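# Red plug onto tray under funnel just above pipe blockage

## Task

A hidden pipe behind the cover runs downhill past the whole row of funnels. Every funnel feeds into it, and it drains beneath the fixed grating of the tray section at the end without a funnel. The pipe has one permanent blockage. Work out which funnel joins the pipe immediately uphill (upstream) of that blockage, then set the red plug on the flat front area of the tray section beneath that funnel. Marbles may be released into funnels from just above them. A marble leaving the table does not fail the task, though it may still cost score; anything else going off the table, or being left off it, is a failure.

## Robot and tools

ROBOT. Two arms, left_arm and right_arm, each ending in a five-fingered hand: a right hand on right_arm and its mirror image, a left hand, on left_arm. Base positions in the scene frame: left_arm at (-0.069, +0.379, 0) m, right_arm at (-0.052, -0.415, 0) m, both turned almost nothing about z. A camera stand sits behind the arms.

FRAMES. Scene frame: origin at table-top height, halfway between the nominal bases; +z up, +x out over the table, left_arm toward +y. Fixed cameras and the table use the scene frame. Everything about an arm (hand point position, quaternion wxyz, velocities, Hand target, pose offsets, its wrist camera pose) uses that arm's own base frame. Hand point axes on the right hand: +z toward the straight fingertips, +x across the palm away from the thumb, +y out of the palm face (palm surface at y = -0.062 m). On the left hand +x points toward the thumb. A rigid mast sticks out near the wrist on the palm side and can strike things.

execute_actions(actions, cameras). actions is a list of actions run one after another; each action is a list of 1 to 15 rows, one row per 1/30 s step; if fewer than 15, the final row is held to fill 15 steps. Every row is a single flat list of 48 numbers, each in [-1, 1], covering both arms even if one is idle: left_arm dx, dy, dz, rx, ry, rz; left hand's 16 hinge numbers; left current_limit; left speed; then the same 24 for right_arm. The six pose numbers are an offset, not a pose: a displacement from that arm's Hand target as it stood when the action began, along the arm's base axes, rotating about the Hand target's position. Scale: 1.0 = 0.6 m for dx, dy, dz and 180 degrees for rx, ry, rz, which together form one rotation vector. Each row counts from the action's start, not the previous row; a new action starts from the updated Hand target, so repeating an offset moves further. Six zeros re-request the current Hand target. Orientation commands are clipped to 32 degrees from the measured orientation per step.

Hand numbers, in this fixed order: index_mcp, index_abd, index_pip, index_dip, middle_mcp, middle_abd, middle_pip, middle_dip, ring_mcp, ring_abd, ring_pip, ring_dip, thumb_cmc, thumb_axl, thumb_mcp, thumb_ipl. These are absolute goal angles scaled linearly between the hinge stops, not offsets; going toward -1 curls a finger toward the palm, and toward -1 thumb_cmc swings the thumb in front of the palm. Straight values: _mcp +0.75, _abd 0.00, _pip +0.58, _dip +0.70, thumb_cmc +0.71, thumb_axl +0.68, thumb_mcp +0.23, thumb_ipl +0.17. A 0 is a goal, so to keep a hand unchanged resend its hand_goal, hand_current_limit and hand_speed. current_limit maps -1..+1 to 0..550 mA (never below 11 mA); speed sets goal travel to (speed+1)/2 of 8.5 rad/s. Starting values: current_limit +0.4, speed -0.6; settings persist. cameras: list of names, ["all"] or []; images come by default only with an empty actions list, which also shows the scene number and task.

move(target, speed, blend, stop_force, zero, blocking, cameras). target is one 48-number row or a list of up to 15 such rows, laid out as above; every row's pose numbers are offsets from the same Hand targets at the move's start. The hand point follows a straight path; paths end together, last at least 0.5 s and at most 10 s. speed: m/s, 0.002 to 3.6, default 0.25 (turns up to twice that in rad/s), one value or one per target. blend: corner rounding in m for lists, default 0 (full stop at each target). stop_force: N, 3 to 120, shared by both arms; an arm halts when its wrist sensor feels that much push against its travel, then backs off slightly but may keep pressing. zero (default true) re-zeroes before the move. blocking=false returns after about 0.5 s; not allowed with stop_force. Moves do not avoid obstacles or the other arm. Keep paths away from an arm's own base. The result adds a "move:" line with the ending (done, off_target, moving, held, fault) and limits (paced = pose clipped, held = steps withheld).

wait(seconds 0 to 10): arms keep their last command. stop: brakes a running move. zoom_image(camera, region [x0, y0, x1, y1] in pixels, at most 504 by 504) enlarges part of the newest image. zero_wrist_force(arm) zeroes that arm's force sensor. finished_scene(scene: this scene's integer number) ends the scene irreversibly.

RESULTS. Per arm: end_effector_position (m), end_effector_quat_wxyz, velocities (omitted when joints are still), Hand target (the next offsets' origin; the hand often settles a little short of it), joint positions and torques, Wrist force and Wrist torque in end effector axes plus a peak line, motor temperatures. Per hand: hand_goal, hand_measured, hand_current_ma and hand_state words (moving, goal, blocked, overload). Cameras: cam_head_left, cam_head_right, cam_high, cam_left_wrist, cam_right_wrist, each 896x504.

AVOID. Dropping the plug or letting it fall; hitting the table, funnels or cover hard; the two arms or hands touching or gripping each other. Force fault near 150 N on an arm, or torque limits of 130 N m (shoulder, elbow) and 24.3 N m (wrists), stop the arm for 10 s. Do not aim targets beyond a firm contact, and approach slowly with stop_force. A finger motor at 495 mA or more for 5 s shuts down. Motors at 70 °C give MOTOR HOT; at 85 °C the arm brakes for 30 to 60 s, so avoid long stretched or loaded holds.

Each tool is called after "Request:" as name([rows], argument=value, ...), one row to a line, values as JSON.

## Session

Request:
execute_actions(actions=[])

Scene clock: 0.00 s.
left_arm: end_effector_position=(+0.7357, +0.1831, +0.3632) hand_goal=(+0.754, +0.000, +0.576, +0.696, +0.754, +0.000, +0.576, +0.696, +0.754, +0.000, +0.576, +0.696, +0.714, +0.678, +0.226, +0.168) hand_measured=(+0.754, +0.000, +0.576, +0.696, +0.754, +0.000, +0.576, +0.696, +0.754, +0.000, +0.576, +0.696, +0.714, +0.678, +0.226, +0.168) hand_current_ma=(+0, +0, +0, +0, +0, +0, +0, +0, +0, +0, +0, +0, +0, +0, +0, +0) hand_state=(goal, goal, goal, goal, goal, goal, goal, goal, goal, goal, goal, goal, goal, goal, goal, goal) hand_current_limit=0.40 hand_speed=-0.60 end_effector_quat_wxyz=(+0.254, +0.654, +0.461, +0.544) | right_arm: end_effector_position=(+0.2129, -0.0367, +0.2944) hand_goal=(+0.754, +0.000, +0.576, +0.696, +0.754, +0.000, +0.576, +0.696, +0.754, +0.000, +0.576, +0.696, +0.714, +0.678, +0.226, +0.168) hand_measured=(+0.754, +0.000, +0.576, +0.696, +0.754, +0.000, +0.576, +0.696, +0.754, +0.000, +0.576, +0.696, +0.714, +0.678, +0.226, +0.168) hand_current_ma=(+0, +0, +0, +0, +0, +0, +0, +0, +0, +0, +0, +0, +0, +0, +0, +0) hand_state=(goal, goal, goal, goal, goal, goal, goal, goal, goal, goal, goal, goal, goal, goal, goal, goal) hand_current_limit=0.40 hand_speed=-0.60 end_effector_quat_wxyz=(-0.021, -0.457, +0.889, +0.029)
Joint positions: left_arm=[3.721 -2.065 -1.894 0.51 1.185 0.639] | right_arm=[-0.83 -2.109 2.117 -1.511 -1.595 2.934]
Joint velocities: within noise
Joint torques (N m): no reading
Motor temperatures (°C): left_arm=[32 41 33 42 38 45] | right_arm=[36 41 39 46 44 36]
Wrist force (N): no reading
Wrist torque (N m): no reading
Wrist force, peak (N): no reading
Hand target: left_arm +0.7357, +0.1831, +0.3632; +0.254, +0.654, +0.461, +0.544 | right_arm +0.2129, -0.0367, +0.2944; -0.021, -0.457, +0.889, +0.029
camera_calibration:
cam_left_wrist: T_world_to_cam=[[-0.228865, -0.354858, -0.906475, 0.529761], [-0.8621, 0.506366, 0.0194334, 0.48589], [0.452112, 0.785919, -0.421812, -0.198919], [0, 0, 0, 1]] pos_world=[0.630063, 0.0982861, 0.386866]
cam_right_wrist: T_world_to_cam=[[-0.086861, 0.996182, 0.00876466, 0.083032], [0.721424, 0.0568315, 0.690158, -0.393701], [0.687025, 0.0662708, -0.723606, 0.191721], [0, 0, 0, 1]] pos_world=[0.159521, -0.0730458, 0.409718]

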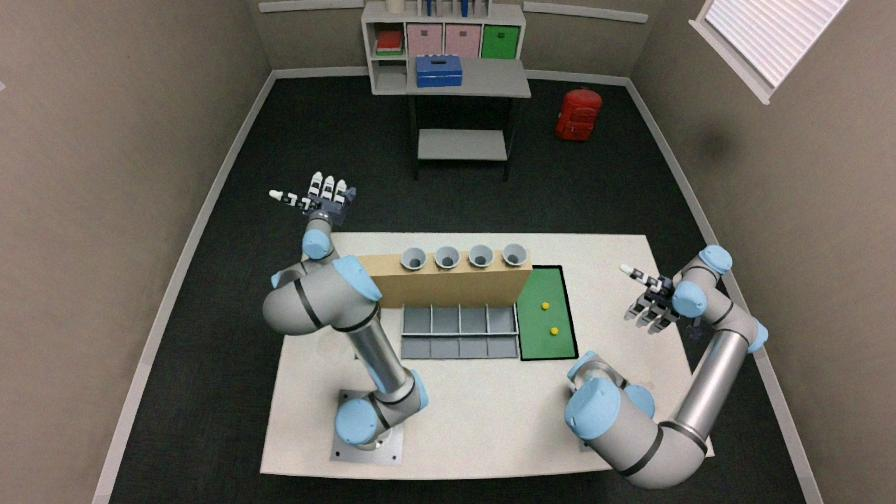

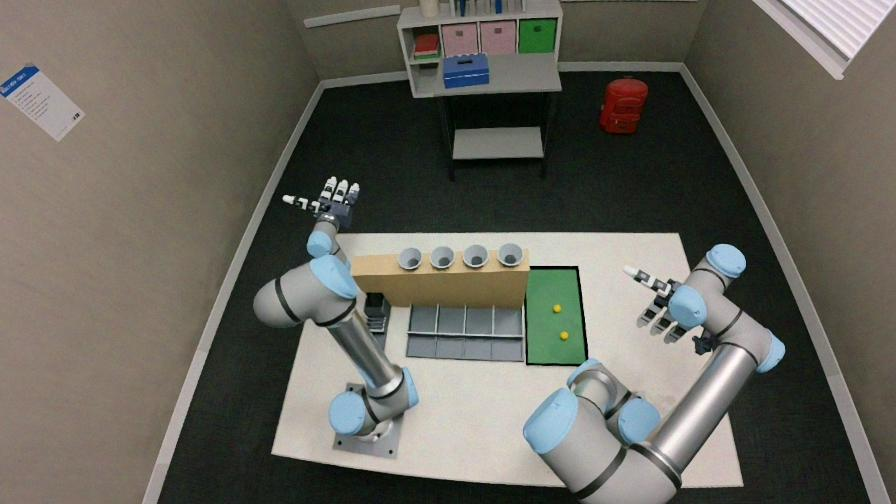

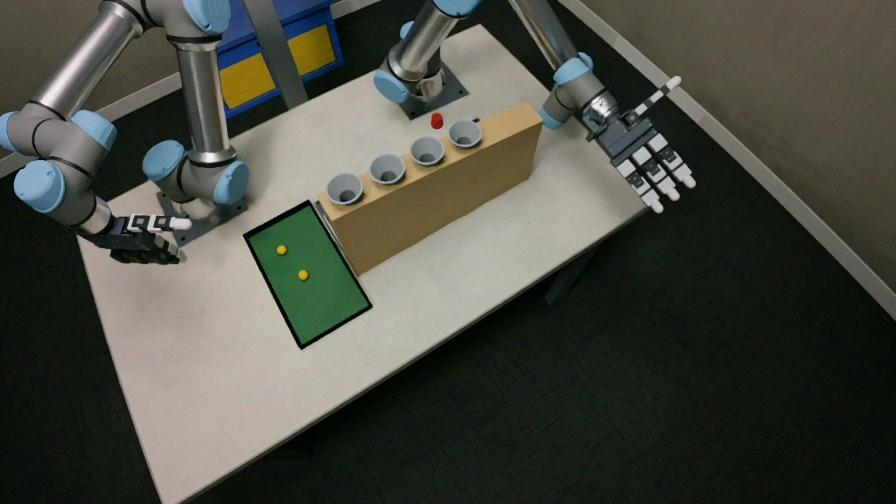

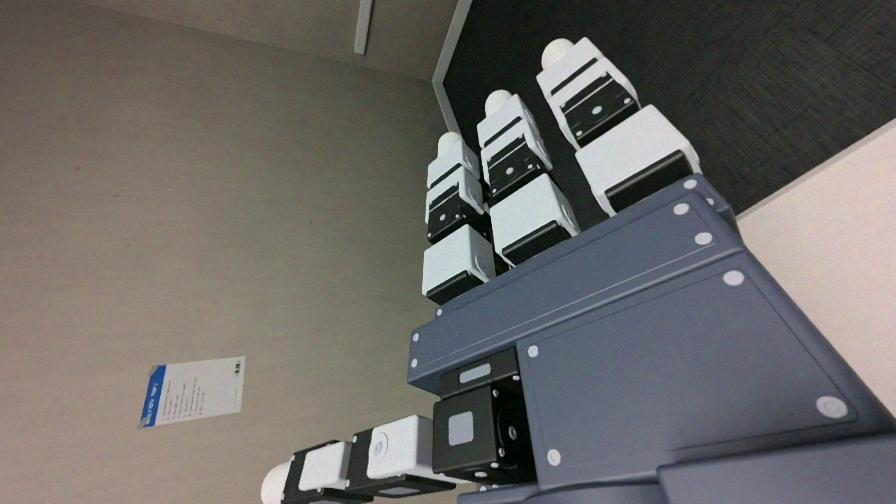

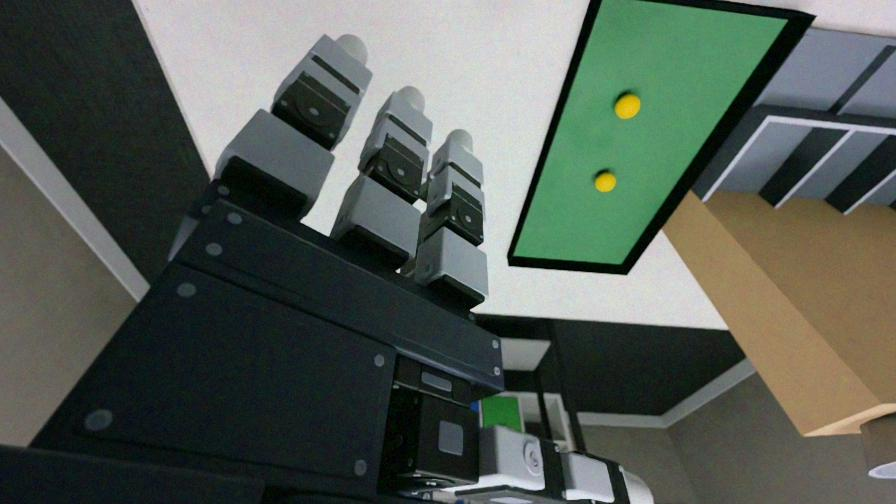

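Request:
zoom_image(camera="cam_head_left", region=[510, 280, 590, 360])

Request:
zoom_image(camera="cam_high", region=[400, 90, 500, 146])

Scaled by 6.300.

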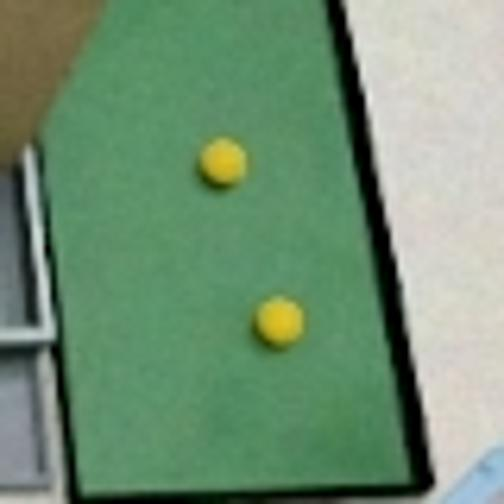

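Scaled by 5.040.

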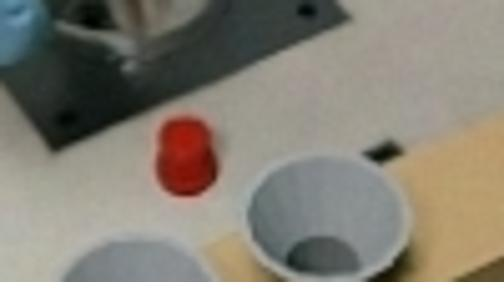

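Request:
move(target=[-0.46,0.575,0.23,0,0,0.194,0.644,0,-0.737,0.696,-0.411,0,-0.737,0.406,-0.411,0,-0.737,0.406,-0.496,0.678,0.225,-0.243,0.4,-0.6,0.312,0.061,0.259,0,0,0.5556,0.644,0,-0.737,0.696,-0.411,0,-0.737,0.406,-0.411,0,-0.737,0.406,-0.496,0.678,0.225,-0.243,0.4,-0.6], speed=0.45)

Request:
move(target=[-0.747,0.203,0,0,0,0.222,0.644,0,-0.737,0.696,-0.411,0,-0.737,0.406,-0.411,0,-0.737,0.406,-0.496,0.678,0.225,-0.243,0.4,-0.6,0.083,0.2,-0.05,0.0216,0.015,0.5745,0.644,0,-0.737,0.696,-0.411,0,-0.737,0.406,-0.411,0,-0.737,0.406,-0.496,0.678,0.225,-0.243,0.4,-0.6], speed=0.45, cameras=["cam_head_left","cam_right_wrist"])

Scene clock: 45.00 s.
left_arm: end_effector_position=(+0.4597, +0.5280, +0.5012) hand_goal=(+0.644, +0.000, -0.736, +0.696, -0.410, +0.000, -0.736, +0.406, -0.410, +0.000, -0.736, +0.406, -0.496, +0.678, +0.226, -0.242) hand_measured=(+0.660, +0.000, -0.732, +0.696, -0.406, +0.000, -0.736, +0.408, -0.404, +0.000, -0.736, +0.408, -0.496, +0.678, +0.226, -0.240) hand_current_ma=(+58, +0, +12, +0, +15, +0, +2, +6, +16, +0, +2, +7, -2, -2, +0, +5) hand_state=(goal, goal, goal, goal, goal, goal, goal, goal, goal, goal, goal, goal, goal, goal, goal, goal) hand_current_limit=0.40 hand_speed=-0.60 end_effector_quat_wxyz=(+0.079, +0.486, +0.636, +0.595) | right_arm: end_effector_position=(+0.4001, -0.0001, +0.4498) hand_goal=(+0.644, +0.000, -0.736, +0.696, -0.410, +0.000, -0.736, +0.406, -0.410, +0.000, -0.736, +0.406, -0.496, +0.678, +0.226, -0.242) hand_measured=(+0.648, +0.000, -0.728, +0.696, -0.392, +0.000, -0.732, +0.410, -0.390, +0.000, -0.732, +0.408, -0.492, +0.678, +0.224, -0.240) hand_current_ma=(+20, +0, +32, +0, +77, +0, +12, +12, +86, +0, +13, +9, +12, -3, -11, +6) hand_state=(goal, goal, goal, goal, goal, goal, goal, goal, goal, goal, goal, goal, goal, goal, goal, goal) hand_current_limit=0.40 hand_speed=-0.60 end_effector_quat_wxyz=(+0.036, +0.974, -0.222, -0.003)
Joint positions: left_arm=[4.376 -1.731 -1.925 0.202 1.142 0.654] | right_arm=[-0.112 -1.646 1.419 -1.33 -1.641 1.907]
Joint torques (N m): left_arm=[7.95 16.1 26.87 0.74 1.56 -1.45] | right_arm=[11.75 -12.25 -36.19 -1.01 1.13 -1.79]
Wrist force (N): left_arm=[-0.2 0.1 -0.9] | right_arm=[-0.3 0.0 -0.3]
Wrist torque (N m): left_arm=[0.06 0.08 0.06] | right_arm=[0.21 0.01 0.08]
Wrist force, peak (N): left_arm=[0.6 -0.1 -0.8] | right_arm=[-0.1 -0.7 -0.7]
Hand target: left_arm +0.4597, +0.5281, +0.5012; +0.079, +0.486, +0.636, +0.595 | right_arm +0.4001, -0.0001, +0.4498; +0.036, +0.975, -0.221, -0.003
Off the commanded pose: left_arm 0.000 m, 0 deg | right_arm 0.000 m, 0 deg.
move: done

Scene clock: 47.80 s.
left_arm: end_effector_position=(+0.0115, +0.6499, +0.5012) hand_goal=(+0.644, +0.000, -0.736, +0.696, -0.410, +0.000, -0.736, +0.406, -0.410, +0.000, -0.736, +0.406, -0.496, +0.678, +0.226, -0.242) hand_measured=(+0.660, +0.000, -0.732, +0.696, -0.406, +0.000, -0.736, +0.408, -0.404, +0.000, -0.736, +0.408, -0.498, +0.678, +0.226, -0.240) hand_current_ma=(+56, +0, +12, +0, +15, +0, +2, +6, +16, +0, +2, +7, -3, -2, +0, +5) hand_state=(goal, goal, goal, goal, goal, goal, goal, goal, goal, goal, goal, goal, goal, goal, goal, goal) hand_current_limit=0.40 hand_speed=-0.60 end_effector_quat_wxyz=(-0.129, +0.239, +0.763, +0.586) | right_arm: end_effector_position=(+0.4499, +0.1199, +0.4198) hand_goal=(+0.644, +0.000, -0.736, +0.696, -0.410, +0.000, -0.736, +0.406, -0.410, +0.000, -0.736, +0.406, -0.496, +0.678, +0.226, -0.242) hand_measured=(+0.648, +0.000, -0.728, +0.696, -0.392, +0.000, -0.732, +0.410, -0.390, +0.000, -0.732, +0.408, -0.494, +0.678, +0.224, -0.240) hand_current_ma=(+20, +0, +32, +0, +77, +0, +12, +12, +86, +0, +13, +9, +10, -3, -11, +6) hand_state=(goal, goal, goal, goal, goal, goal, goal, goal, goal, goal, goal, goal, goal, goal, goal, goal) hand_current_limit=0.40 hand_speed=-0.60 end_effector_quat_wxyz=(+0.000, +0.778, +0.628, +0.000)
Joint positions: left_arm=[5.122 -1.612 -2.059 0.209 1.095 0.671] | right_arm=[0.071 -1.815 1.624 -1.38 -1.572 0.283]
Joint torques (N m): left_arm=[7.95 10.52 27.57 0.74 1.57 -2.18] | right_arm=[-12.25 -21.71 -14.93 -1.35 1.32 -1.91]
Wrist force (N): left_arm=[-0.1 0.2 -0.2] | right_arm=[-0.2 0.1 0.0]
Wrist torque (N m): left_arm=[-0.01 0.11 0.19] | right_arm=[0.20 -0.03 0.10]
Wrist force, peak (N): left_arm=[-0.9 0.4 -0.6] | right_arm=[-0.5 0.2 -0.5]
Hand target: left_arm +0.0115, +0.6499, +0.5012; -0.129, +0.239, +0.763, +0.586 | right_arm +0.4499, +0.1199, +0.4198; +0.000, +0.778, +0.628, +0.000
Off the commanded pose: left_arm 0.000 m, 0 deg | right_arm 0.000 m, 0 deg.
move: done
camera_calibration:
cam_right_wrist: T_world_to_cam=[[0.475435, -0.879265, -0.0292252, -0.0656169], [-0.588181, -0.342393, 0.732673, -0.0409492], [-0.65422, -0.331149, -0.679953, 0.74197], [0, 0, 0, 1]] pos_world=[0.492523, 0.173987, 0.532589]
Images, in order (width x height): cam_head_left 896x504, cam_right_wrist 896x504.

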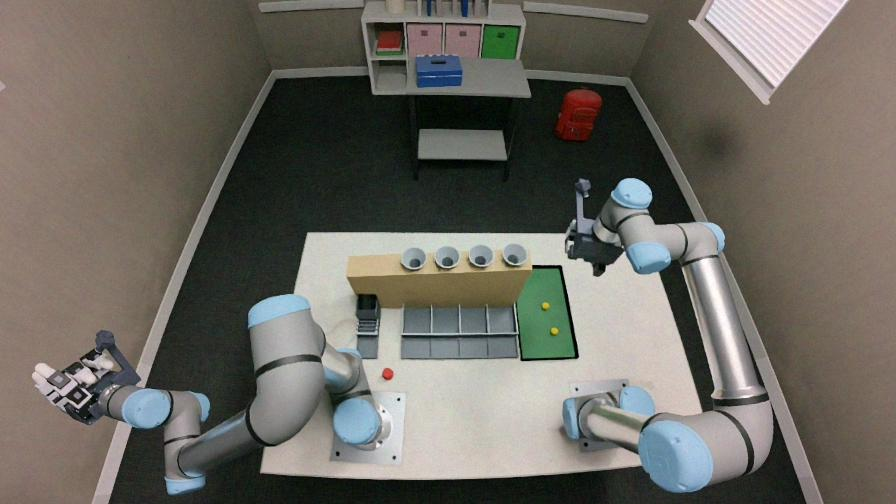

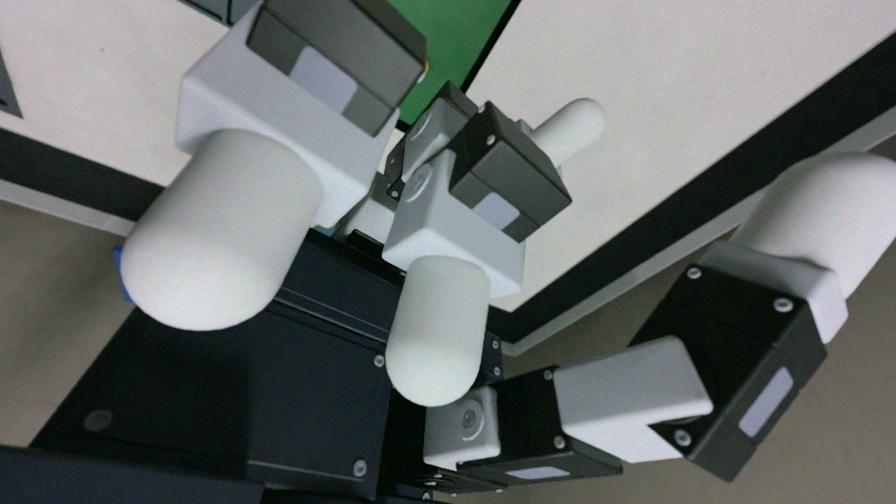

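Request:
zoom_image(camera="cam_head_left", region=[345, 330, 425, 410])

Request:
move(target=[-0.577,-0.255,0,0,0,0.194,0.644,0,-0.737,0.696,-0.411,0,-0.737,0.406,-0.411,0,-0.737,0.406,-0.496,0.678,0.225,-0.243,0.4,-0.6,-0.1277,0.1072,-0.3667,0.184,0.3185,0,0.644,0,-0.737,0.696,-0.411,0,-0.737,0.406,-0.411,0,-0.737,0.406,-0.496,0.678,0.225,-0.243,0.4,-0.6], speed=0.4)

Request:
move(target=[0,0,0,0,0,0,0.644,0,-0.737,0.696,-0.411,0,-0.737,0.406,-0.411,0,-0.737,0.406,-0.496,0.678,0.225,-0.243,0.4,-0.6,0,0,-0.2417,0,0,0,0.644,0,-0.737,0.696,-0.411,0,-0.737,0.406,-0.411,0,-0.737,0.406,-0.496,0.678,0.225,-0.243,0.4,-0.6], speed=0.2, cameras=["cam_head_left","cam_right_wrist"])

Scaled by 6.300.

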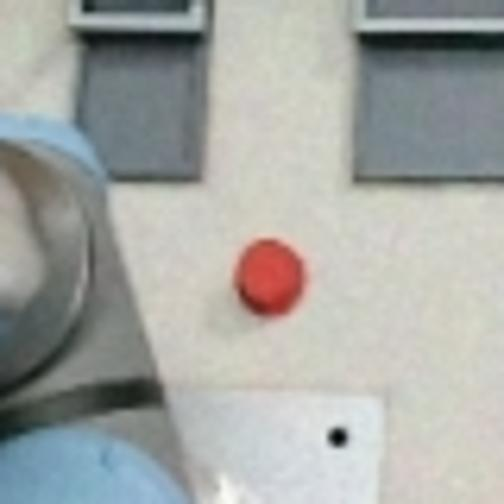

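Scene clock: 54.07 s.
left_arm: end_effector_position=(-0.3346, +0.4969, +0.5012) hand_goal=(+0.644, +0.000, -0.736, +0.696, -0.410, +0.000, -0.736, +0.406, -0.410, +0.000, -0.736, +0.406, -0.496, +0.678, +0.226, -0.242) hand_measured=(+0.660, +0.000, -0.732, +0.696, -0.406, +0.000, -0.736, +0.408, -0.404, +0.000, -0.736, +0.408, -0.498, +0.678, +0.226, -0.240) hand_current_ma=(+55, +0, +12, +0, +15, +0, +2, +6, +16, +0, +1, +7, -3, -2, +0, +5) hand_state=(goal, goal, goal, goal, goal, goal, goal, goal, goal, goal, goal, goal, goal, goal, goal, goal) hand_current_limit=0.40 hand_speed=-0.60 end_effector_quat_wxyz=(-0.299, -0.001, +0.800, +0.520) | right_arm: end_effector_position=(+0.3733, +0.1842, +0.1999) hand_goal=(+0.644, +0.000, -0.736, +0.696, -0.410, +0.000, -0.736, +0.406, -0.410, +0.000, -0.736, +0.406, -0.496, +0.678, +0.226, -0.242) hand_measured=(+0.640, +0.000, -0.730, +0.696, -0.400, +0.000, -0.732, +0.410, -0.400, +0.000, -0.732, +0.408, -0.494, +0.678, +0.224, -0.240) hand_current_ma=(-14, +0, +20, +0, +42, +0, +12, +12, +48, +0, +13, +9, +10, -3, -11, +6) hand_state=(goal, goal, goal, goal, goal, goal, goal, goal, goal, goal, goal, goal, goal, goal, goal, goal) hand_current_limit=0.40 hand_speed=-0.60 end_effector_quat_wxyz=(-0.509, +0.652, +0.527, -0.196)
Joint positions: left_arm=[5.796 -1.48 -2.185 0.192 1.034 0.694] | right_arm=[-0.078 -1.347 1.643 -0.751 -1.166 -0.121]
Joint torques (N m): left_arm=[8 3.97 27.02 4.17 1.49 -2.21] | right_arm=[-11.88 -23.27 -9.88 1.83 1.72 -1.71]
Wrist force (N): left_arm=[-0.4 0.0 -0.6] | right_arm=[-1.2 -0.8 1.2]
Wrist torque (N m): left_arm=[0.07 0.14 0.06] | right_arm=[0.16 0.22 0.09]
Wrist force, peak (N): left_arm=[-0.9 0.7 0.0] | right_arm=[-1.2 0.3 1.6]
Hand target: left_arm -0.3347, +0.4969, +0.5012; -0.299, -0.001, +0.800, +0.520 | right_arm +0.3733, +0.1842, +0.1998; -0.509, +0.652, +0.527, -0.196
Off the commanded pose: left_arm 0.000 m, 0 deg | right_arm 0.000 m, 0 deg.
move: done

Scene clock: 55.47 s.
left_arm: end_effector_position=(-0.3347, +0.4969, +0.5012) hand_goal=(+0.644, +0.000, -0.736, +0.696, -0.410, +0.000, -0.736, +0.406, -0.410, +0.000, -0.736, +0.406, -0.496, +0.678, +0.226, -0.242) hand_measured=(+0.660, +0.000, -0.732, +0.696, -0.406, +0.000, -0.736, +0.408, -0.404, +0.000, -0.736, +0.408, -0.498, +0.678, +0.226, -0.240) hand_current_ma=(+55, +0, +12, +0, +15, +0, +2, +6, +16, +0, +1, +7, -3, -2, +0, +5) hand_state=(goal, goal, goal, goal, goal, goal, goal, goal, goal, goal, goal, goal, goal, goal, goal, goal) hand_current_limit=0.40 hand_speed=-0.60 end_effector_quat_wxyz=(-0.299, -0.001, +0.800, +0.520) | right_arm: end_effector_position=(+0.3732, +0.1842, +0.0548) hand_goal=(+0.644, +0.000, -0.736, +0.696, -0.410, +0.000, -0.736, +0.406, -0.410, +0.000, -0.736, +0.406, -0.496, +0.678, +0.226, -0.242) hand_measured=(+0.640, +0.000, -0.732, +0.696, -0.400, +0.000, -0.732, +0.410, -0.400, +0.000, -0.732, +0.408, -0.494, +0.678, +0.224, -0.240) hand_current_ma=(-16, +0, +19, +0, +39, +0, +12, +12, +44, +0, +13, +9, +10, -3, -11, +6) hand_state=(goal, goal, goal, goal, goal, goal, goal, goal, goal, goal, goal, goal, goal, goal, goal, goal) hand_current_limit=0.40 hand_speed=-0.60 end_effector_quat_wxyz=(-0.509, +0.652, +0.527, -0.196)
Joint positions: left_arm=[5.796 -1.48 -2.185 0.192 1.034 0.694] | right_arm=[-0.078 -1.188 1.844 -1.111 -1.166 -0.121]
Joint torques (N m): left_arm=[7.85 3.45 27.9 3.99 1.4 -2.18] | right_arm=[11.63 -24.12 -5.81 -1.25 1.76 1.81]
Wrist force (N): left_arm=[-0.4 0.0 -0.7] | right_arm=[-0.7 -0.5 1.3]
Wrist torque (N m): left_arm=[0.08 0.14 0.06] | right_arm=[0.20 0.14 0.02]
Wrist force, peak (N): left_arm=[-0.5 0.1 -0.7] | right_arm=[-1.5 0.7 1.7]
Hand target: left_arm -0.3347, +0.4969, +0.5012; -0.299, -0.001, +0.800, +0.520 | right_arm +0.3733, +0.1842, +0.0547; -0.509, +0.652, +0.527, -0.196
Off the commanded pose: left_arm 0.000 m, 0 deg | right_arm 0.000 m, 0 deg.
move: done
camera_calibration:
cam_right_wrist: T_world_to_cam=[[0.0124743, -0.6116, -0.791068, 0.181918], [0.166942, -0.778752, 0.604711, 0.00896138], [-0.985888, -0.139606, 0.0923871, 0.511148], [0, 0, 0, 1]] pos_world=[0.500169, 0.189599, 0.091267]
Images, in order (width x height): cam_head_left 896x504, cam_right_wrist 896x504.

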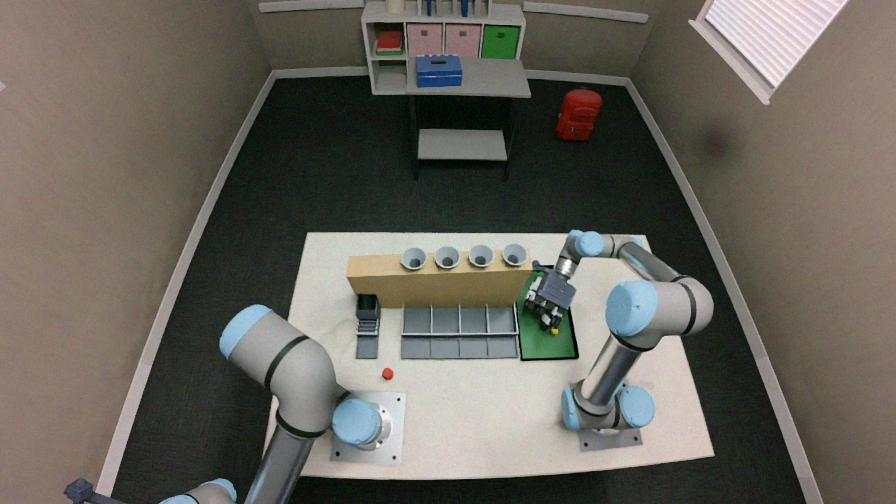

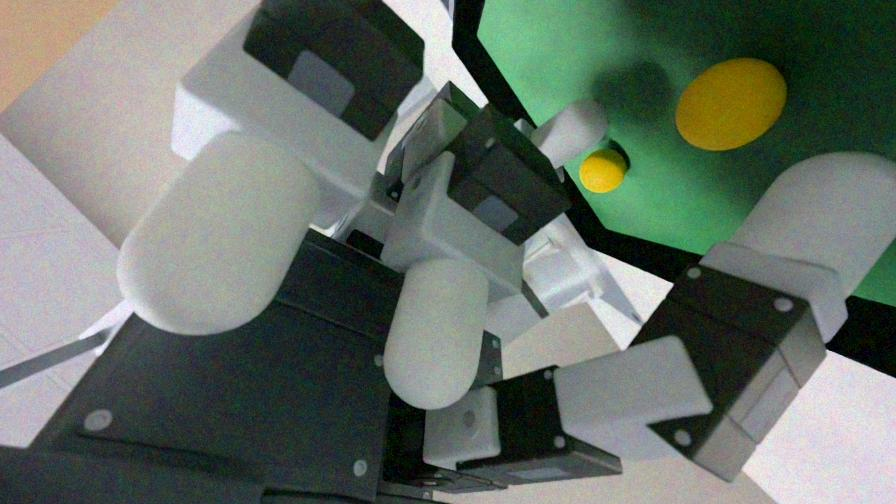

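Request:
move(target=[0,0,0,0,0,0,0.644,0,-0.737,0.696,-0.411,0,-0.737,0.406,-0.411,0,-0.737,0.406,-0.496,0.678,0.225,-0.243,0.4,-0.6,0.0013,0.0037,-0.0235,0,0,0,0.644,0,-0.737,0.696,-0.411,0,-0.737,0.406,-0.411,0,-0.737,0.406,-0.496,0.678,0.225,-0.243,0.4,-0.6], speed=0.05, cameras=["cam_right_wrist"])

Scene clock: 66.87 s.
left_arm: end_effector_position=(-0.3347, +0.4969, +0.5012) hand_goal=(+0.644, +0.000, -0.736, +0.696, -0.410, +0.000, -0.736, +0.406, -0.410, +0.000, -0.736, +0.406, -0.496, +0.678, +0.226, -0.242) hand_measured=(+0.660, +0.000, -0.732, +0.696, -0.406, +0.000, -0.736, +0.408, -0.404, +0.000, -0.736, +0.408, -0.498, +0.678, +0.226, -0.240) hand_current_ma=(+55, +0, +12, +0, +15, +0, +2, +6, +16, +0, +1, +7, -3, -2, +0, +5) hand_state=(goal, goal, goal, goal, goal, goal, goal, goal, goal, goal, goal, goal, goal, goal, goal, goal) hand_current_limit=0.40 hand_speed=-0.60 end_effector_quat_wxyz=(-0.299, -0.001, +0.800, +0.520) | right_arm: end_effector_position=(+0.3740, +0.1864, +0.0408) hand_goal=(+0.644, +0.000, -0.736, +0.696, -0.410, +0.000, -0.736, +0.406, -0.410, +0.000, -0.736, +0.406, -0.496, +0.678, +0.226, -0.242) hand_measured=(+0.640, +0.000, -0.732, +0.696, -0.400, +0.000, -0.732, +0.410, -0.400, +0.000, -0.732, +0.408, -0.494, +0.678, +0.224, -0.240) hand_current_ma=(-16, +0, +19, +0, +39, +0, +12, +12, +44, +0, +13, +9, +10, -3, -11, +6) hand_state=(goal, goal, goal, goal, goal, goal, goal, goal, goal, goal, goal, goal, goal, goal, goal, goal) hand_current_limit=0.40 hand_speed=-0.60 end_effector_quat_wxyz=(-0.509, +0.652, +0.527, -0.196)
Joint positions: left_arm=[5.796 -1.48 -2.185 0.192 1.034 0.694] | right_arm=[-0.073 -1.164 1.853 -1.145 -1.162 -0.119]
Joint torques (N m): left_arm=[7.8 4.16 27.24 3.99 1.45 -2.11] | right_arm=[11.95 -25.01 -6.07 -1.41 1.82 1.69]
Wrist force (N): left_arm=[-0.3 0.1 -0.6] | right_arm=[-0.9 -0.7 1.2]
Wrist torque (N m): left_arm=[0.08 0.13 0.07] | right_arm=[0.18 0.17 -0.08]
Wrist force, peak (N): left_arm=[-0.5 0.1 -0.9] | right_arm=[-1.0 -0.8 1.5]
Hand target: left_arm -0.3347, +0.4969, +0.5012; -0.299, -0.001, +0.800, +0.520 | right_arm +0.3740, +0.1864, +0.0406; -0.509, +0.652, +0.527, -0.196
Off the commanded pose: left_arm 0.000 m, 0 deg | right_arm 0.000 m, 0 deg.
move: done
camera_calibration:
cam_right_wrist: T_world_to_cam=[[0.0124743, -0.6116, -0.791068, 0.172099], [0.166942, -0.778752, 0.604711, 0.0190675], [-0.985888, -0.139606, 0.0923871, 0.513546], [0, 0, 0, 1]] pos_world=[0.500969, 0.191799, 0.077167]
Images, in order (width x height): cam_right_wrist 896x504.

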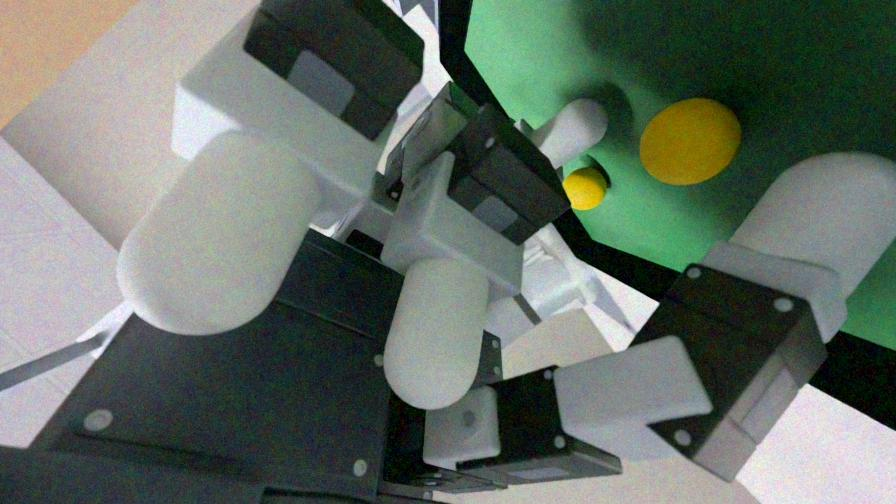

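Request:
move(target=[0,0,0,0,0,0,0.644,0,-0.737,0.696,-0.411,0,-0.737,0.406,-0.411,0,-0.737,0.406,-0.496,0.678,0.225,-0.243,0.4,-0.6,0,0,0,0,0,0,0.5,0,-0.737,0.696,-0.411,0,-0.737,0.406,-0.411,0,-0.737,0.406,-0.496,0.678,0.06,-0.243,0,-0.85], speed=0.05)

Request:
move(target=[0,0,0,0,0,0,0.644,0,-0.737,0.696,-0.411,0,-0.737,0.406,-0.411,0,-0.737,0.406,-0.496,0.678,0.225,-0.243,0.4,-0.6,0,0,0,0,0,0,0.3,0,-0.737,0.696,-0.411,0,-0.737,0.406,-0.411,0,-0.737,0.406,-0.496,0.678,0.0,-0.243,0,-0.85], speed=0.05)

Request:
move(target=[0,0,0,0,0,0,0.644,0,-0.737,0.696,-0.411,0,-0.737,0.406,-0.411,0,-0.737,0.406,-0.496,0.678,0.225,-0.243,0.4,-0.6,0,0,0.05,0,0,0,0.3,0,-0.737,0.696,-0.411,0,-0.737,0.406,-0.411,0,-0.737,0.406,-0.496,0.678,0.0,-0.243,0,-0.85], speed=0.05, cameras=["cam_right_wrist"])

Scene clock: 74.77 s.
left_arm: end_effector_position=(-0.3347, +0.4969, +0.5012) hand_goal=(+0.644, +0.000, -0.736, +0.696, -0.410, +0.000, -0.736, +0.406, -0.410, +0.000, -0.736, +0.406, -0.496, +0.678, +0.226, -0.242) hand_measured=(+0.660, +0.000, -0.732, +0.696, -0.406, +0.000, -0.736, +0.408, -0.404, +0.000, -0.736, +0.408, -0.498, +0.678, +0.226, -0.240) hand_current_ma=(+55, +0, +12, +0, +15, +0, +2, +6, +16, +0, +1, +7, -3, -2, +0, +5) hand_state=(goal, goal, goal, goal, goal, goal, goal, goal, goal, goal, goal, goal, goal, goal, goal, goal) hand_current_limit=0.40 hand_speed=-0.60 end_effector_quat_wxyz=(-0.299, -0.001, +0.800, +0.520) | right_arm: end_effector_position=(+0.3740, +0.1864, +0.0406) hand_goal=(+0.500, +0.000, -0.736, +0.696, -0.410, +0.000, -0.736, +0.406, -0.410, +0.000, -0.736, +0.406, -0.496, +0.678, +0.060, -0.242) hand_measured=(+0.498, +0.000, -0.732, +0.696, -0.400, +0.000, -0.732, +0.410, -0.400, +0.000, -0.732, +0.408, -0.494, +0.678, +0.062, -0.240) hand_current_ma=(-9, +0, +19, +0, +39, +0, +12, +12, +44, +0, +13, +9, +10, -3, +10, +6) hand_state=(goal, goal, goal, goal, goal, goal, goal, goal, goal, goal, goal, goal, goal, goal, goal, goal) hand_current_limit=0.00 hand_speed=-0.85 end_effector_quat_wxyz=(-0.509, +0.652, +0.527, -0.196)
Joint positions: left_arm=[5.796 -1.48 -2.185 0.192 1.034 0.694] | right_arm=[-0.073 -1.164 1.853 -1.145 -1.162 -0.119]
Joint torques (N m): left_arm=[8.09 4.68 27 4.06 1.39 -2.09] | right_arm=[11.39 -25.95 -8.41 -1.26 1.67 1.93]
Wrist force (N): left_arm=[-0.5 0.1 -0.5] | right_arm=[-1.0 -0.6 1.3]
Wrist torque (N m): left_arm=[0.07 0.15 0.06] | right_arm=[0.18 0.18 -0.08]
Wrist force, peak (N): left_arm=[-0.7 0.1 -0.7] | right_arm=[-1.2 -0.8 1.3]
Hand target: left_arm -0.3347, +0.4969, +0.5012; -0.299, -0.001, +0.800, +0.520 | right_arm +0.3740, +0.1864, +0.0406; -0.509, +0.652, +0.527, -0.196
Off the commanded pose: left_arm 0.000 m, 0 deg | right_arm 0.000 m, 0 deg.
move: done

Scene clock: 75.27 s.
left_arm: end_effector_position=(-0.3347, +0.4969, +0.5012) hand_goal=(+0.644, +0.000, -0.736, +0.696, -0.410, +0.000, -0.736, +0.406, -0.410, +0.000, -0.736, +0.406, -0.496, +0.678, +0.226, -0.242) hand_measured=(+0.660, +0.000, -0.732, +0.696, -0.406, +0.000, -0.736, +0.408, -0.404, +0.000, -0.736, +0.408, -0.498, +0.678, +0.226, -0.240) hand_current_ma=(+55, +0, +12, +0, +15, +0, +2, +6, +16, +0, +1, +7, -3, -2, +0, +5) hand_state=(goal, goal, goal, goal, goal, goal, goal, goal, goal, goal, goal, goal, goal, goal, goal, goal) hand_current_limit=0.40 hand_speed=-0.60 end_effector_quat_wxyz=(-0.299, -0.001, +0.800, +0.520) | right_arm: end_effector_position=(+0.3740, +0.1864, +0.0406) hand_goal=(+0.300, +0.000, -0.736, +0.696, -0.410, +0.000, -0.736, +0.406, -0.410, +0.000, -0.736, +0.406, -0.496, +0.678, +0.000, -0.242) hand_measured=(+0.454, +0.000, -0.726, +0.700, -0.400, +0.000, -0.732, +0.410, -0.400, +0.000, -0.732, +0.408, -0.494, +0.678, +0.030, -0.236) hand_current_ma=(+275, +0, +42, +13, +39, +0, +12, +12, +44, +0, +13, +9, +10, -3, +176, +35) hand_state=(blocked, goal, goal, goal, goal, goal, goal, goal, goal, goal, goal, goal, goal, goal, blocked, goal) hand_current_limit=0.00 hand_speed=-0.85 end_effector_quat_wxyz=(-0.509, +0.652, +0.527, -0.196)
Joint positions: left_arm=[5.796 -1.48 -2.185 0.192 1.034 0.694] | right_arm=[-0.073 -1.164 1.853 -1.145 -1.162 -0.119]
Joint torques (N m): left_arm=[7.75 4.21 27.73 4.03 1.49 -2.13] | right_arm=[11 -25.4 -6.55 -0.62 1.76 1.69]
Wrist force (N): left_arm=[-0.5 0.2 -0.5] | right_arm=[-0.7 -2.1 1.2]
Wrist torque (N m): left_arm=[0.10 0.15 0.06] | right_arm=[0.11 0.16 -0.06]
Wrist force, peak (N): left_arm=[-0.6 -0.1 -0.7] | right_arm=[-0.7 -2.3 1.0]
Hand target: left_arm -0.3347, +0.4969, +0.5012; -0.299, -0.001, +0.800, +0.520 | right_arm +0.3740, +0.1864, +0.0406; -0.509, +0.652, +0.527, -0.196
Off the commanded pose: left_arm 0.000 m, 0 deg | right_arm 0.000 m, 0 deg.
move: done

Scene clock: 76.33 s.
left_arm: end_effector_position=(-0.3347, +0.4969, +0.5012) hand_goal=(+0.644, +0.000, -0.736, +0.696, -0.410, +0.000, -0.736, +0.406, -0.410, +0.000, -0.736, +0.406, -0.496, +0.678, +0.226, -0.242) hand_measured=(+0.660, +0.000, -0.732, +0.696, -0.406, +0.000, -0.736, +0.408, -0.404, +0.000, -0.736, +0.408, -0.498, +0.678, +0.226, -0.240) hand_current_ma=(+55, +0, +12, +0, +15, +0, +2, +6, +16, +0, +1, +7, -3, -2, +0, +5) hand_state=(goal, goal, goal, goal, goal, goal, goal, goal, goal, goal, goal, goal, goal, goal, goal, goal) hand_current_limit=0.40 hand_speed=-0.60 end_effector_quat_wxyz=(-0.299, -0.001, +0.800, +0.520) | right_arm: end_effector_position=(+0.3740, +0.1864, +0.0706) hand_goal=(+0.300, +0.000, -0.736, +0.696, -0.410, +0.000, -0.736, +0.406, -0.410, +0.000, -0.736, +0.406, -0.496, +0.678, +0.000, -0.242) hand_measured=(+0.446, +0.000, -0.718, +0.704, -0.400, +0.000, -0.732, +0.410, -0.400, +0.000, -0.732, +0.408, -0.494, +0.678, +0.030, -0.232) hand_current_ma=(+275, +0, +74, +32, +39, +0, +12, +12, +44, +0, +13, +9, +10, -3, +176, +53) hand_state=(blocked, goal, goal, goal, goal, goal, goal, goal, goal, goal, goal, goal, goal, goal, blocked, goal) hand_current_limit=0.00 hand_speed=-0.85 end_effector_quat_wxyz=(-0.509, +0.652, +0.527, -0.196)
Joint positions: left_arm=[5.796 -1.48 -2.185 0.192 1.034 0.694] | right_arm=[-0.073 -1.208 1.824 -1.072 -1.162 -0.119]
Joint torques (N m): left_arm=[7.25 4.27 27.75 4.02 1.41 -2.11] | right_arm=[6.15 -42.78 -29.8 1.91 0.45 0.08]
Wrist force (N): left_arm=[-0.5 0.0 -0.6] | right_arm=[-1.4 -0.4 1.5]
Wrist torque (N m): left_arm=[0.07 0.16 0.06] | right_arm=[0.19 0.22 -0.11]
Wrist force, peak (N): left_arm=[-0.6 0.0 -0.8] | right_arm=[-0.8 -2.0 0.9]
Hand target: left_arm -0.3347, +0.4969, +0.5012; -0.299, -0.001, +0.800, +0.520 | right_arm +0.3740, +0.1864, +0.0706; -0.509, +0.652, +0.527, -0.196
Off the commanded pose: left_arm 0.000 m, 0 deg | right_arm 0.000 m, 0 deg.
move: done
camera_calibration:
cam_right_wrist: T_world_to_cam=[[0.0124743, -0.6116, -0.791068, 0.195673], [0.166942, -0.778752, 0.604711, 0.00104712], [-0.985888, -0.139606, 0.0923871, 0.510793], [0, 0, 0, 1]] pos_world=[0.500969, 0.191799, 0.106967]
Images, in order (width x height): cam_right_wrist 896x504.

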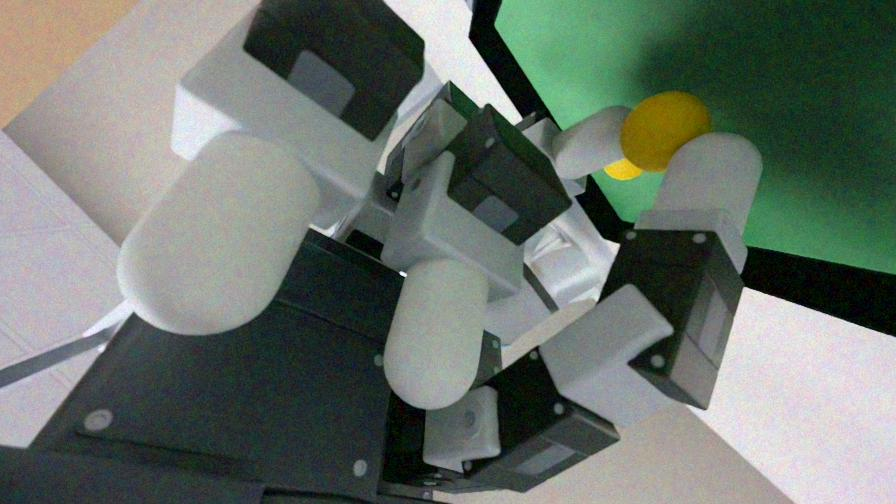

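Request:
move([
  [0,0,0,0,0,0,0.644,0,-0.737,0.696,-0.411,0,-0.737,0.406,-0.411,0,-0.737,0.406,-0.496,0.678,0.225,-0.243,0.4,-0.6,0,0,0.5,0,0,0,0.3,0,-0.737,0.696,-0.411,0,-0.737,0.406,-0.411,0,-0.737,0.406,-0.496,0.678,0.0,-0.243,0,-0.85],
  [0,0,0,0,0,0,0.644,0,-0.737,0.696,-0.411,0,-0.737,0.406,-0.411,0,-0.737,0.406,-0.496,0.678,0.225,-0.243,0.4,-0.6,0.16,-0.1107,0.5823,-0.184,-0.3185,0,0.3,0,-0.737,0.696,-0.411,0,-0.737,0.406,-0.411,0,-0.737,0.406,-0.496,0.678,0.0,-0.243,0,-0.85],
], speed=[0.3,0.4], blend=[0.04,0])

Request:
move([
  [0,0,0,0,0,0,0.644,0,-0.737,0.696,-0.411,0,-0.737,0.406,-0.411,0,-0.737,0.406,-0.496,0.678,0.225,-0.243,0.4,-0.6,0.0072,0.7158,0,0.4068,0.0715,-0.4861,0.3,0,-0.737,0.696,-0.411,0,-0.737,0.406,-0.411,0,-0.737,0.406,-0.496,0.678,0.0,-0.243,0,-0.85],
  [0,0,0,0,0,0,0.644,0,-0.737,0.696,-0.411,0,-0.737,0.406,-0.411,0,-0.737,0.406,-0.496,0.678,0.225,-0.243,0.4,-0.6,0.0072,0.7158,-0.113,0.4068,0.0715,-0.4861,0.3,0,-0.737,0.696,-0.411,0,-0.737,0.406,-0.411,0,-0.737,0.406,-0.496,0.678,0.0,-0.243,0,-0.85],
], speed=[0.4,0.12], blend=[0.01,0], cameras=["cam_right_wrist","cam_head_left"])

Scene clock: 87.20 s.
left_arm: end_effector_position=(-0.3347, +0.4969, +0.5012) hand_goal=(+0.644, +0.000, -0.736, +0.696, -0.410, +0.000, -0.736, +0.406, -0.410, +0.000, -0.736, +0.406, -0.496, +0.678, +0.226, -0.242) hand_measured=(+0.660, +0.000, -0.732, +0.696, -0.406, +0.000, -0.736, +0.408, -0.404, +0.000, -0.736, +0.408, -0.498, +0.678, +0.226, -0.240) hand_current_ma=(+55, +0, +12, +0, +15, +0, +2, +6, +16, +0, +1, +7, -3, -2, +0, +5) hand_state=(goal, goal, goal, goal, goal, goal, goal, goal, goal, goal, goal, goal, goal, goal, goal, goal) hand_current_limit=0.40 hand_speed=-0.60 end_effector_quat_wxyz=(-0.299, -0.001, +0.800, +0.520) | right_arm: end_effector_position=(+0.4700, +0.1200, +0.4200) hand_goal=(+0.300, +0.000, -0.736, +0.696, -0.410, +0.000, -0.736, +0.406, -0.410, +0.000, -0.736, +0.406, -0.496, +0.678, +0.000, -0.242) hand_measured=(+0.446, +0.000, -0.718, +0.704, -0.400, +0.000, -0.732, +0.410, -0.400, +0.000, -0.732, +0.408, -0.494, +0.678, +0.030, -0.232) hand_current_ma=(+275, +0, +79, +33, +39, +0, +12, +12, +44, +0, +13, +9, +10, -3, +176, +55) hand_state=(blocked, goal, goal, goal, goal, goal, goal, goal, goal, goal, goal, goal, goal, goal, blocked, goal) hand_current_limit=0.00 hand_speed=-0.85 end_effector_quat_wxyz=(+0.000, +0.778, +0.628, +0.000)
Joint positions: left_arm=[5.796 -1.48 -2.185 0.192 1.034 0.694] | right_arm=[0.068 -1.769 1.589 -1.39 -1.571 0.28]
Joint torques (N m): left_arm=[7.92 4.34 27 4.01 1.36 -2.06] | right_arm=[12.34 -22.75 -14.79 -4.4 -1.88 1.65]
Wrist force (N): left_arm=[-0.4 0.1 -0.5] | right_arm=[-0.1 -0.3 0.1]
Wrist torque (N m): left_arm=[0.08 0.14 0.06] | right_arm=[0.18 -0.02 -0.10]
Wrist force, peak (N): left_arm=[-0.7 -0.1 -0.8] | right_arm=[-1.5 0.9 1.6]
Hand target: left_arm -0.3347, +0.4969, +0.5012; -0.299, -0.001, +0.800, +0.520 | right_arm +0.4700, +0.1200, +0.4200; +0.000, +0.778, +0.628, +0.000
Off the commanded pose: left_arm 0.000 m, 0 deg | right_arm 0.000 m, 0 deg.
move: done

Scene clock: 91.00 s.
left_arm: end_effector_position=(-0.3347, +0.4969, +0.5012) hand_goal=(+0.644, +0.000, -0.736, +0.696, -0.410, +0.000, -0.736, +0.406, -0.410, +0.000, -0.736, +0.406, -0.496, +0.678, +0.226, -0.242) hand_measured=(+0.660, +0.000, -0.732, +0.696, -0.406, +0.000, -0.736, +0.408, -0.404, +0.000, -0.736, +0.408, -0.498, +0.678, +0.226, -0.240) hand_current_ma=(+55, +0, +12, +0, +15, +0, +2, +6, +16, +0, +1, +7, -3, -2, +0, +5) hand_state=(goal, goal, goal, goal, goal, goal, goal, goal, goal, goal, goal, goal, goal, goal, goal, goal) hand_current_limit=0.40 hand_speed=-0.60 end_effector_quat_wxyz=(-0.299, -0.001, +0.800, +0.520) | right_arm: end_effector_position=(+0.4744, +0.5495, +0.3523) hand_goal=(+0.300, +0.000, -0.736, +0.696, -0.410, +0.000, -0.736, +0.406, -0.410, +0.000, -0.736, +0.406, -0.496, +0.678, +0.000, -0.242) hand_measured=(+0.446, +0.000, -0.718, +0.704, -0.400, +0.000, -0.732, +0.410, -0.400, +0.000, -0.732, +0.408, -0.494, +0.678, +0.030, -0.232) hand_current_ma=(+275, +0, +79, +33, +39, +0, +12, +12, +44, +0, +13, +9, +10, -3, +176, +55) hand_state=(blocked, goal, goal, goal, goal, goal, goal, goal, goal, goal, goal, goal, goal, goal, blocked, goal) hand_current_limit=0.00 hand_speed=-0.85 end_effector_quat_wxyz=(-0.477, +0.823, -0.161, +0.264)
Joint positions: left_arm=[5.796 -1.48 -2.185 0.192 1.034 0.694] | right_arm=[0.618 -1.272 1.62 -3.06 -1.338 2.725]
Joint torques (N m): left_arm=[7.8 3.87 26.38 3.98 1.35 -2.13] | right_arm=[11.75 -27.5 -14.2 -4.64 -1.53 1.71]
Wrist force (N): left_arm=[-0.5 0.1 -0.5] | right_arm=[-1.1 0.1 1.4]
Wrist torque (N m): left_arm=[0.07 0.16 0.05] | right_arm=[0.24 0.20 -0.07]
Wrist force, peak (N): left_arm=[-0.5 0.2 -0.8] | right_arm=[-1.6 0.5 1.5]
Hand target: left_arm -0.3347, +0.4969, +0.5012; -0.299, -0.001, +0.800, +0.520 | right_arm +0.4744, +0.5495, +0.3522; -0.477, +0.823, -0.161, +0.264
Off the commanded pose: left_arm 0.000 m, 0 deg | right_arm 0.000 m, 0 deg.
move: done
camera_calibration:
cam_right_wrist: T_world_to_cam=[[-0.605143, 0.0930682, -0.790658, 0.545059], [-0.795387, -0.0281723, 0.605446, 0.140459], [0.0340732, 0.995261, 0.0910735, -0.472635], [0, 0, 0, 1]] pos_world=[0.457662, 0.423624, 0.388959]
Images, in order (width x height): cam_head_left 896x504, cam_right_wrist 896x504.

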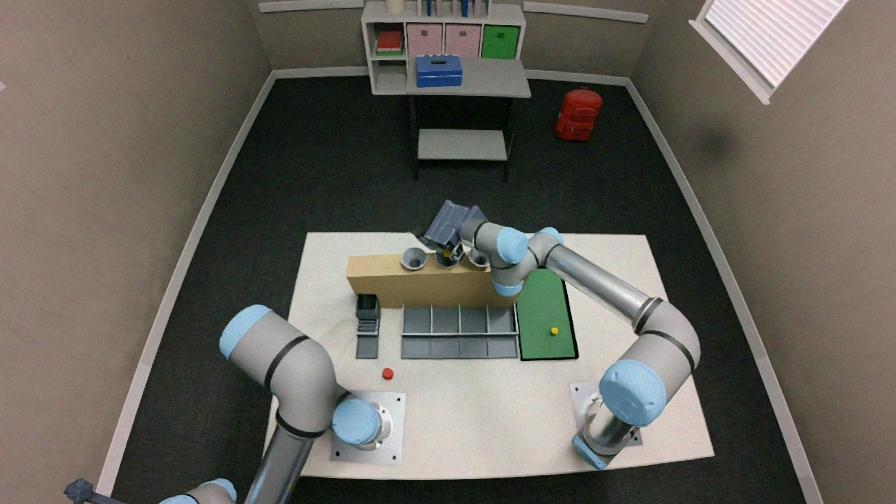

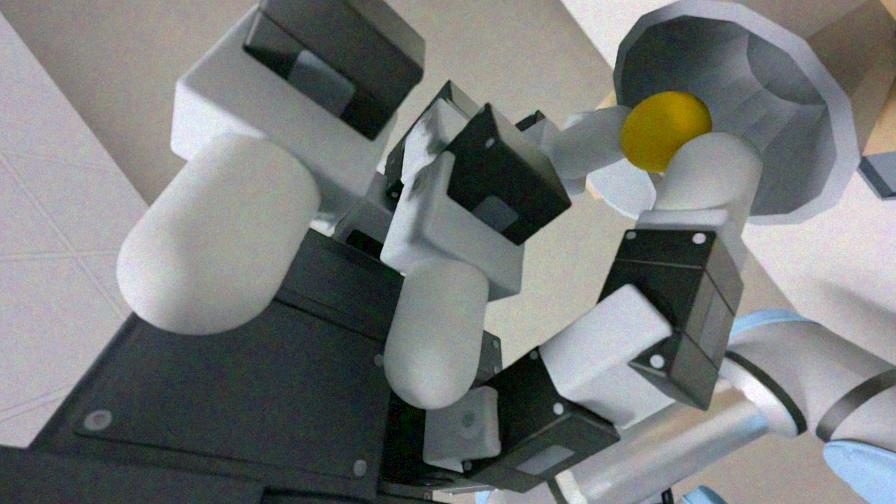

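Request:
move(target=[0,0,0,0,0,0,0.644,0,-0.737,0.696,-0.411,0,-0.737,0.406,-0.411,0,-0.737,0.406,-0.496,0.678,0.225,-0.243,0.4,-0.6,0,0,0,0,0,0,0.6,0,-0.737,0.696,-0.411,0,-0.737,0.406,-0.411,0,-0.737,0.406,-0.496,0.678,0.1,-0.243,0.2,-0.7], speed=0.06)

Request:
move(target=[0,0,0,0,0,0,0.644,0,-0.737,0.696,-0.411,0,-0.737,0.406,-0.411,0,-0.737,0.406,-0.496,0.678,0.225,-0.243,0.4,-0.6,0,0,0.113,0,0,0,0.6,0,-0.737,0.696,-0.411,0,-0.737,0.406,-0.411,0,-0.737,0.406,-0.496,0.678,0.1,-0.243,0.2,-0.7], speed=0.15, cameras=["cam_head_left"])

Request:
zoom_image(camera="cam_head_left", region=[345, 280, 405, 370])

Scene clock: 96.83 s.
left_arm: end_effector_position=(-0.3347, +0.4969, +0.5012) hand_goal=(+0.644, +0.000, -0.736, +0.696, -0.410, +0.000, -0.736, +0.406, -0.410, +0.000, -0.736, +0.406, -0.496, +0.678, +0.226, -0.242) hand_measured=(+0.660, +0.000, -0.732, +0.696, -0.406, +0.000, -0.736, +0.408, -0.404, +0.000, -0.736, +0.408, -0.498, +0.678, +0.226, -0.240) hand_current_ma=(+55, +0, +12, +0, +15, +0, +2, +6, +16, +0, +1, +7, -3, -2, +0, +5) hand_state=(goal, goal, goal, goal, goal, goal, goal, goal, goal, goal, goal, goal, goal, goal, goal, goal) hand_current_limit=0.40 hand_speed=-0.60 end_effector_quat_wxyz=(-0.299, -0.001, +0.800, +0.520) | right_arm: end_effector_position=(+0.4744, +0.5495, +0.3522) hand_goal=(+0.600, +0.000, -0.736, +0.696, -0.410, +0.000, -0.736, +0.406, -0.410, +0.000, -0.736, +0.406, -0.496, +0.678, +0.100, -0.242) hand_measured=(+0.586, +0.000, -0.730, +0.700, -0.400, +0.000, -0.732, +0.410, -0.400, +0.000, -0.732, +0.408, -0.494, +0.678, +0.098, -0.238) hand_current_ma=(-66, +0, +21, +13, +39, +0, +12, +12, +44, +0, +13, +9, +10, -3, -13, +16) hand_state=(goal, goal, goal, goal, goal, goal, goal, goal, goal, goal, goal, goal, goal, goal, goal, goal) hand_current_limit=0.20 hand_speed=-0.70 end_effector_quat_wxyz=(-0.477, +0.823, -0.161, +0.264)
Joint positions: left_arm=[5.796 -1.48 -2.185 0.192 1.034 0.694] | right_arm=[0.618 -1.272 1.62 -3.06 -1.338 2.725]
Joint torques (N m): left_arm=[7.16 3.78 26.92 3.98 1.35 -1.97] | right_arm=[4.69 -27.69 -14.02 -3.92 -1.56 1.62]
Wrist force (N): left_arm=[-0.6 0.1 -0.5] | right_arm=[-1.1 -0.8 1.2]
Wrist torque (N m): left_arm=[0.07 0.16 0.06] | right_arm=[0.15 0.20 -0.09]
Wrist force, peak (N): left_arm=[-0.7 0.1 -0.8] | right_arm=[-1.3 -0.3 1.7]
Hand target: left_arm -0.3347, +0.4969, +0.5012; -0.299, -0.001, +0.800, +0.520 | right_arm +0.4744, +0.5495, +0.3522; -0.477, +0.823, -0.161, +0.264
Off the commanded pose: left_arm 0.000 m, 0 deg | right_arm 0.000 m, 0 deg.
move: done

Scene clock: 97.90 s.
left_arm: end_effector_position=(-0.3347, +0.4969, +0.5012) hand_goal=(+0.644, +0.000, -0.736, +0.696, -0.410, +0.000, -0.736, +0.406, -0.410, +0.000, -0.736, +0.406, -0.496, +0.678, +0.226, -0.242) hand_measured=(+0.660, +0.000, -0.732, +0.696, -0.406, +0.000, -0.736, +0.408, -0.404, +0.000, -0.736, +0.408, -0.498, +0.678, +0.226, -0.240) hand_current_ma=(+55, +0, +12, +0, +15, +0, +2, +6, +16, +0, +1, +7, -3, -2, +0, +5) hand_state=(goal, goal, goal, goal, goal, goal, goal, goal, goal, goal, goal, goal, goal, goal, goal, goal) hand_current_limit=0.40 hand_speed=-0.60 end_effector_quat_wxyz=(-0.299, -0.001, +0.800, +0.520) | right_arm: end_effector_position=(+0.4744, +0.5494, +0.4199) hand_goal=(+0.600, +0.000, -0.736, +0.696, -0.410, +0.000, -0.736, +0.406, -0.410, +0.000, -0.736, +0.406, -0.496, +0.678, +0.100, -0.242) hand_measured=(+0.586, +0.000, -0.730, +0.700, -0.400, +0.000, -0.732, +0.410, -0.400, +0.000, -0.732, +0.408, -0.494, +0.678, +0.098, -0.238) hand_current_ma=(-64, +0, +21, +13, +39, +0, +12, +12, +43, +0, +13, +9, +10, -3, -13, +16) hand_state=(goal, goal, goal, goal, goal, goal, goal, goal, goal, goal, goal, goal, goal, goal, goal, goal) hand_current_limit=0.20 hand_speed=-0.70 end_effector_quat_wxyz=(-0.477, +0.823, -0.161, +0.264)
Joint positions: left_arm=[5.796 -1.48 -2.185 0.192 1.034 0.694] | right_arm=[0.618 -1.314 1.496 -2.894 -1.338 2.725]
Joint torques (N m): left_arm=[7.42 4.24 26.87 3.98 1.29 -2.1] | right_arm=[-3.22 -42.86 -36.38 -0.88 -1.27 -1.8]
Wrist force (N): left_arm=[-0.5 0.1 -0.4] | right_arm=[-1.0 -0.5 1.3]
Wrist torque (N m): left_arm=[0.07 0.16 0.06] | right_arm=[0.20 0.18 -0.04]
Wrist force, peak (N): left_arm=[-0.6 0.0 -0.7] | right_arm=[-1.4 0.9 1.9]
Hand target: left_arm -0.3347, +0.4969, +0.5012; -0.299, -0.001, +0.800, +0.520 | right_arm +0.4744, +0.5495, +0.4200; -0.477, +0.823, -0.161, +0.264
Off the commanded pose: left_arm 0.000 m, 0 deg | right_arm 0.000 m, 0 deg.
move: done
Images, in order (width x height): cam_head_left 896x504.

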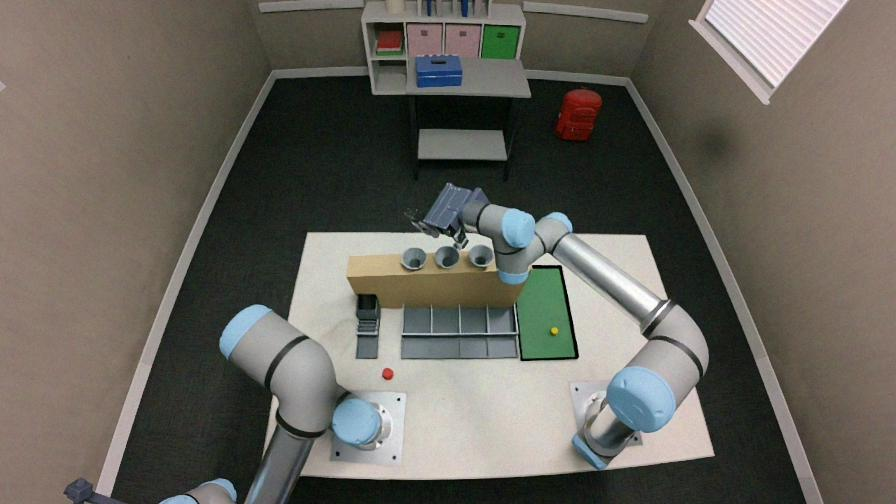

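Scaled by 5.600.

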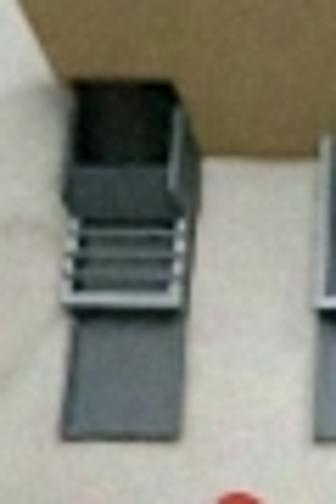

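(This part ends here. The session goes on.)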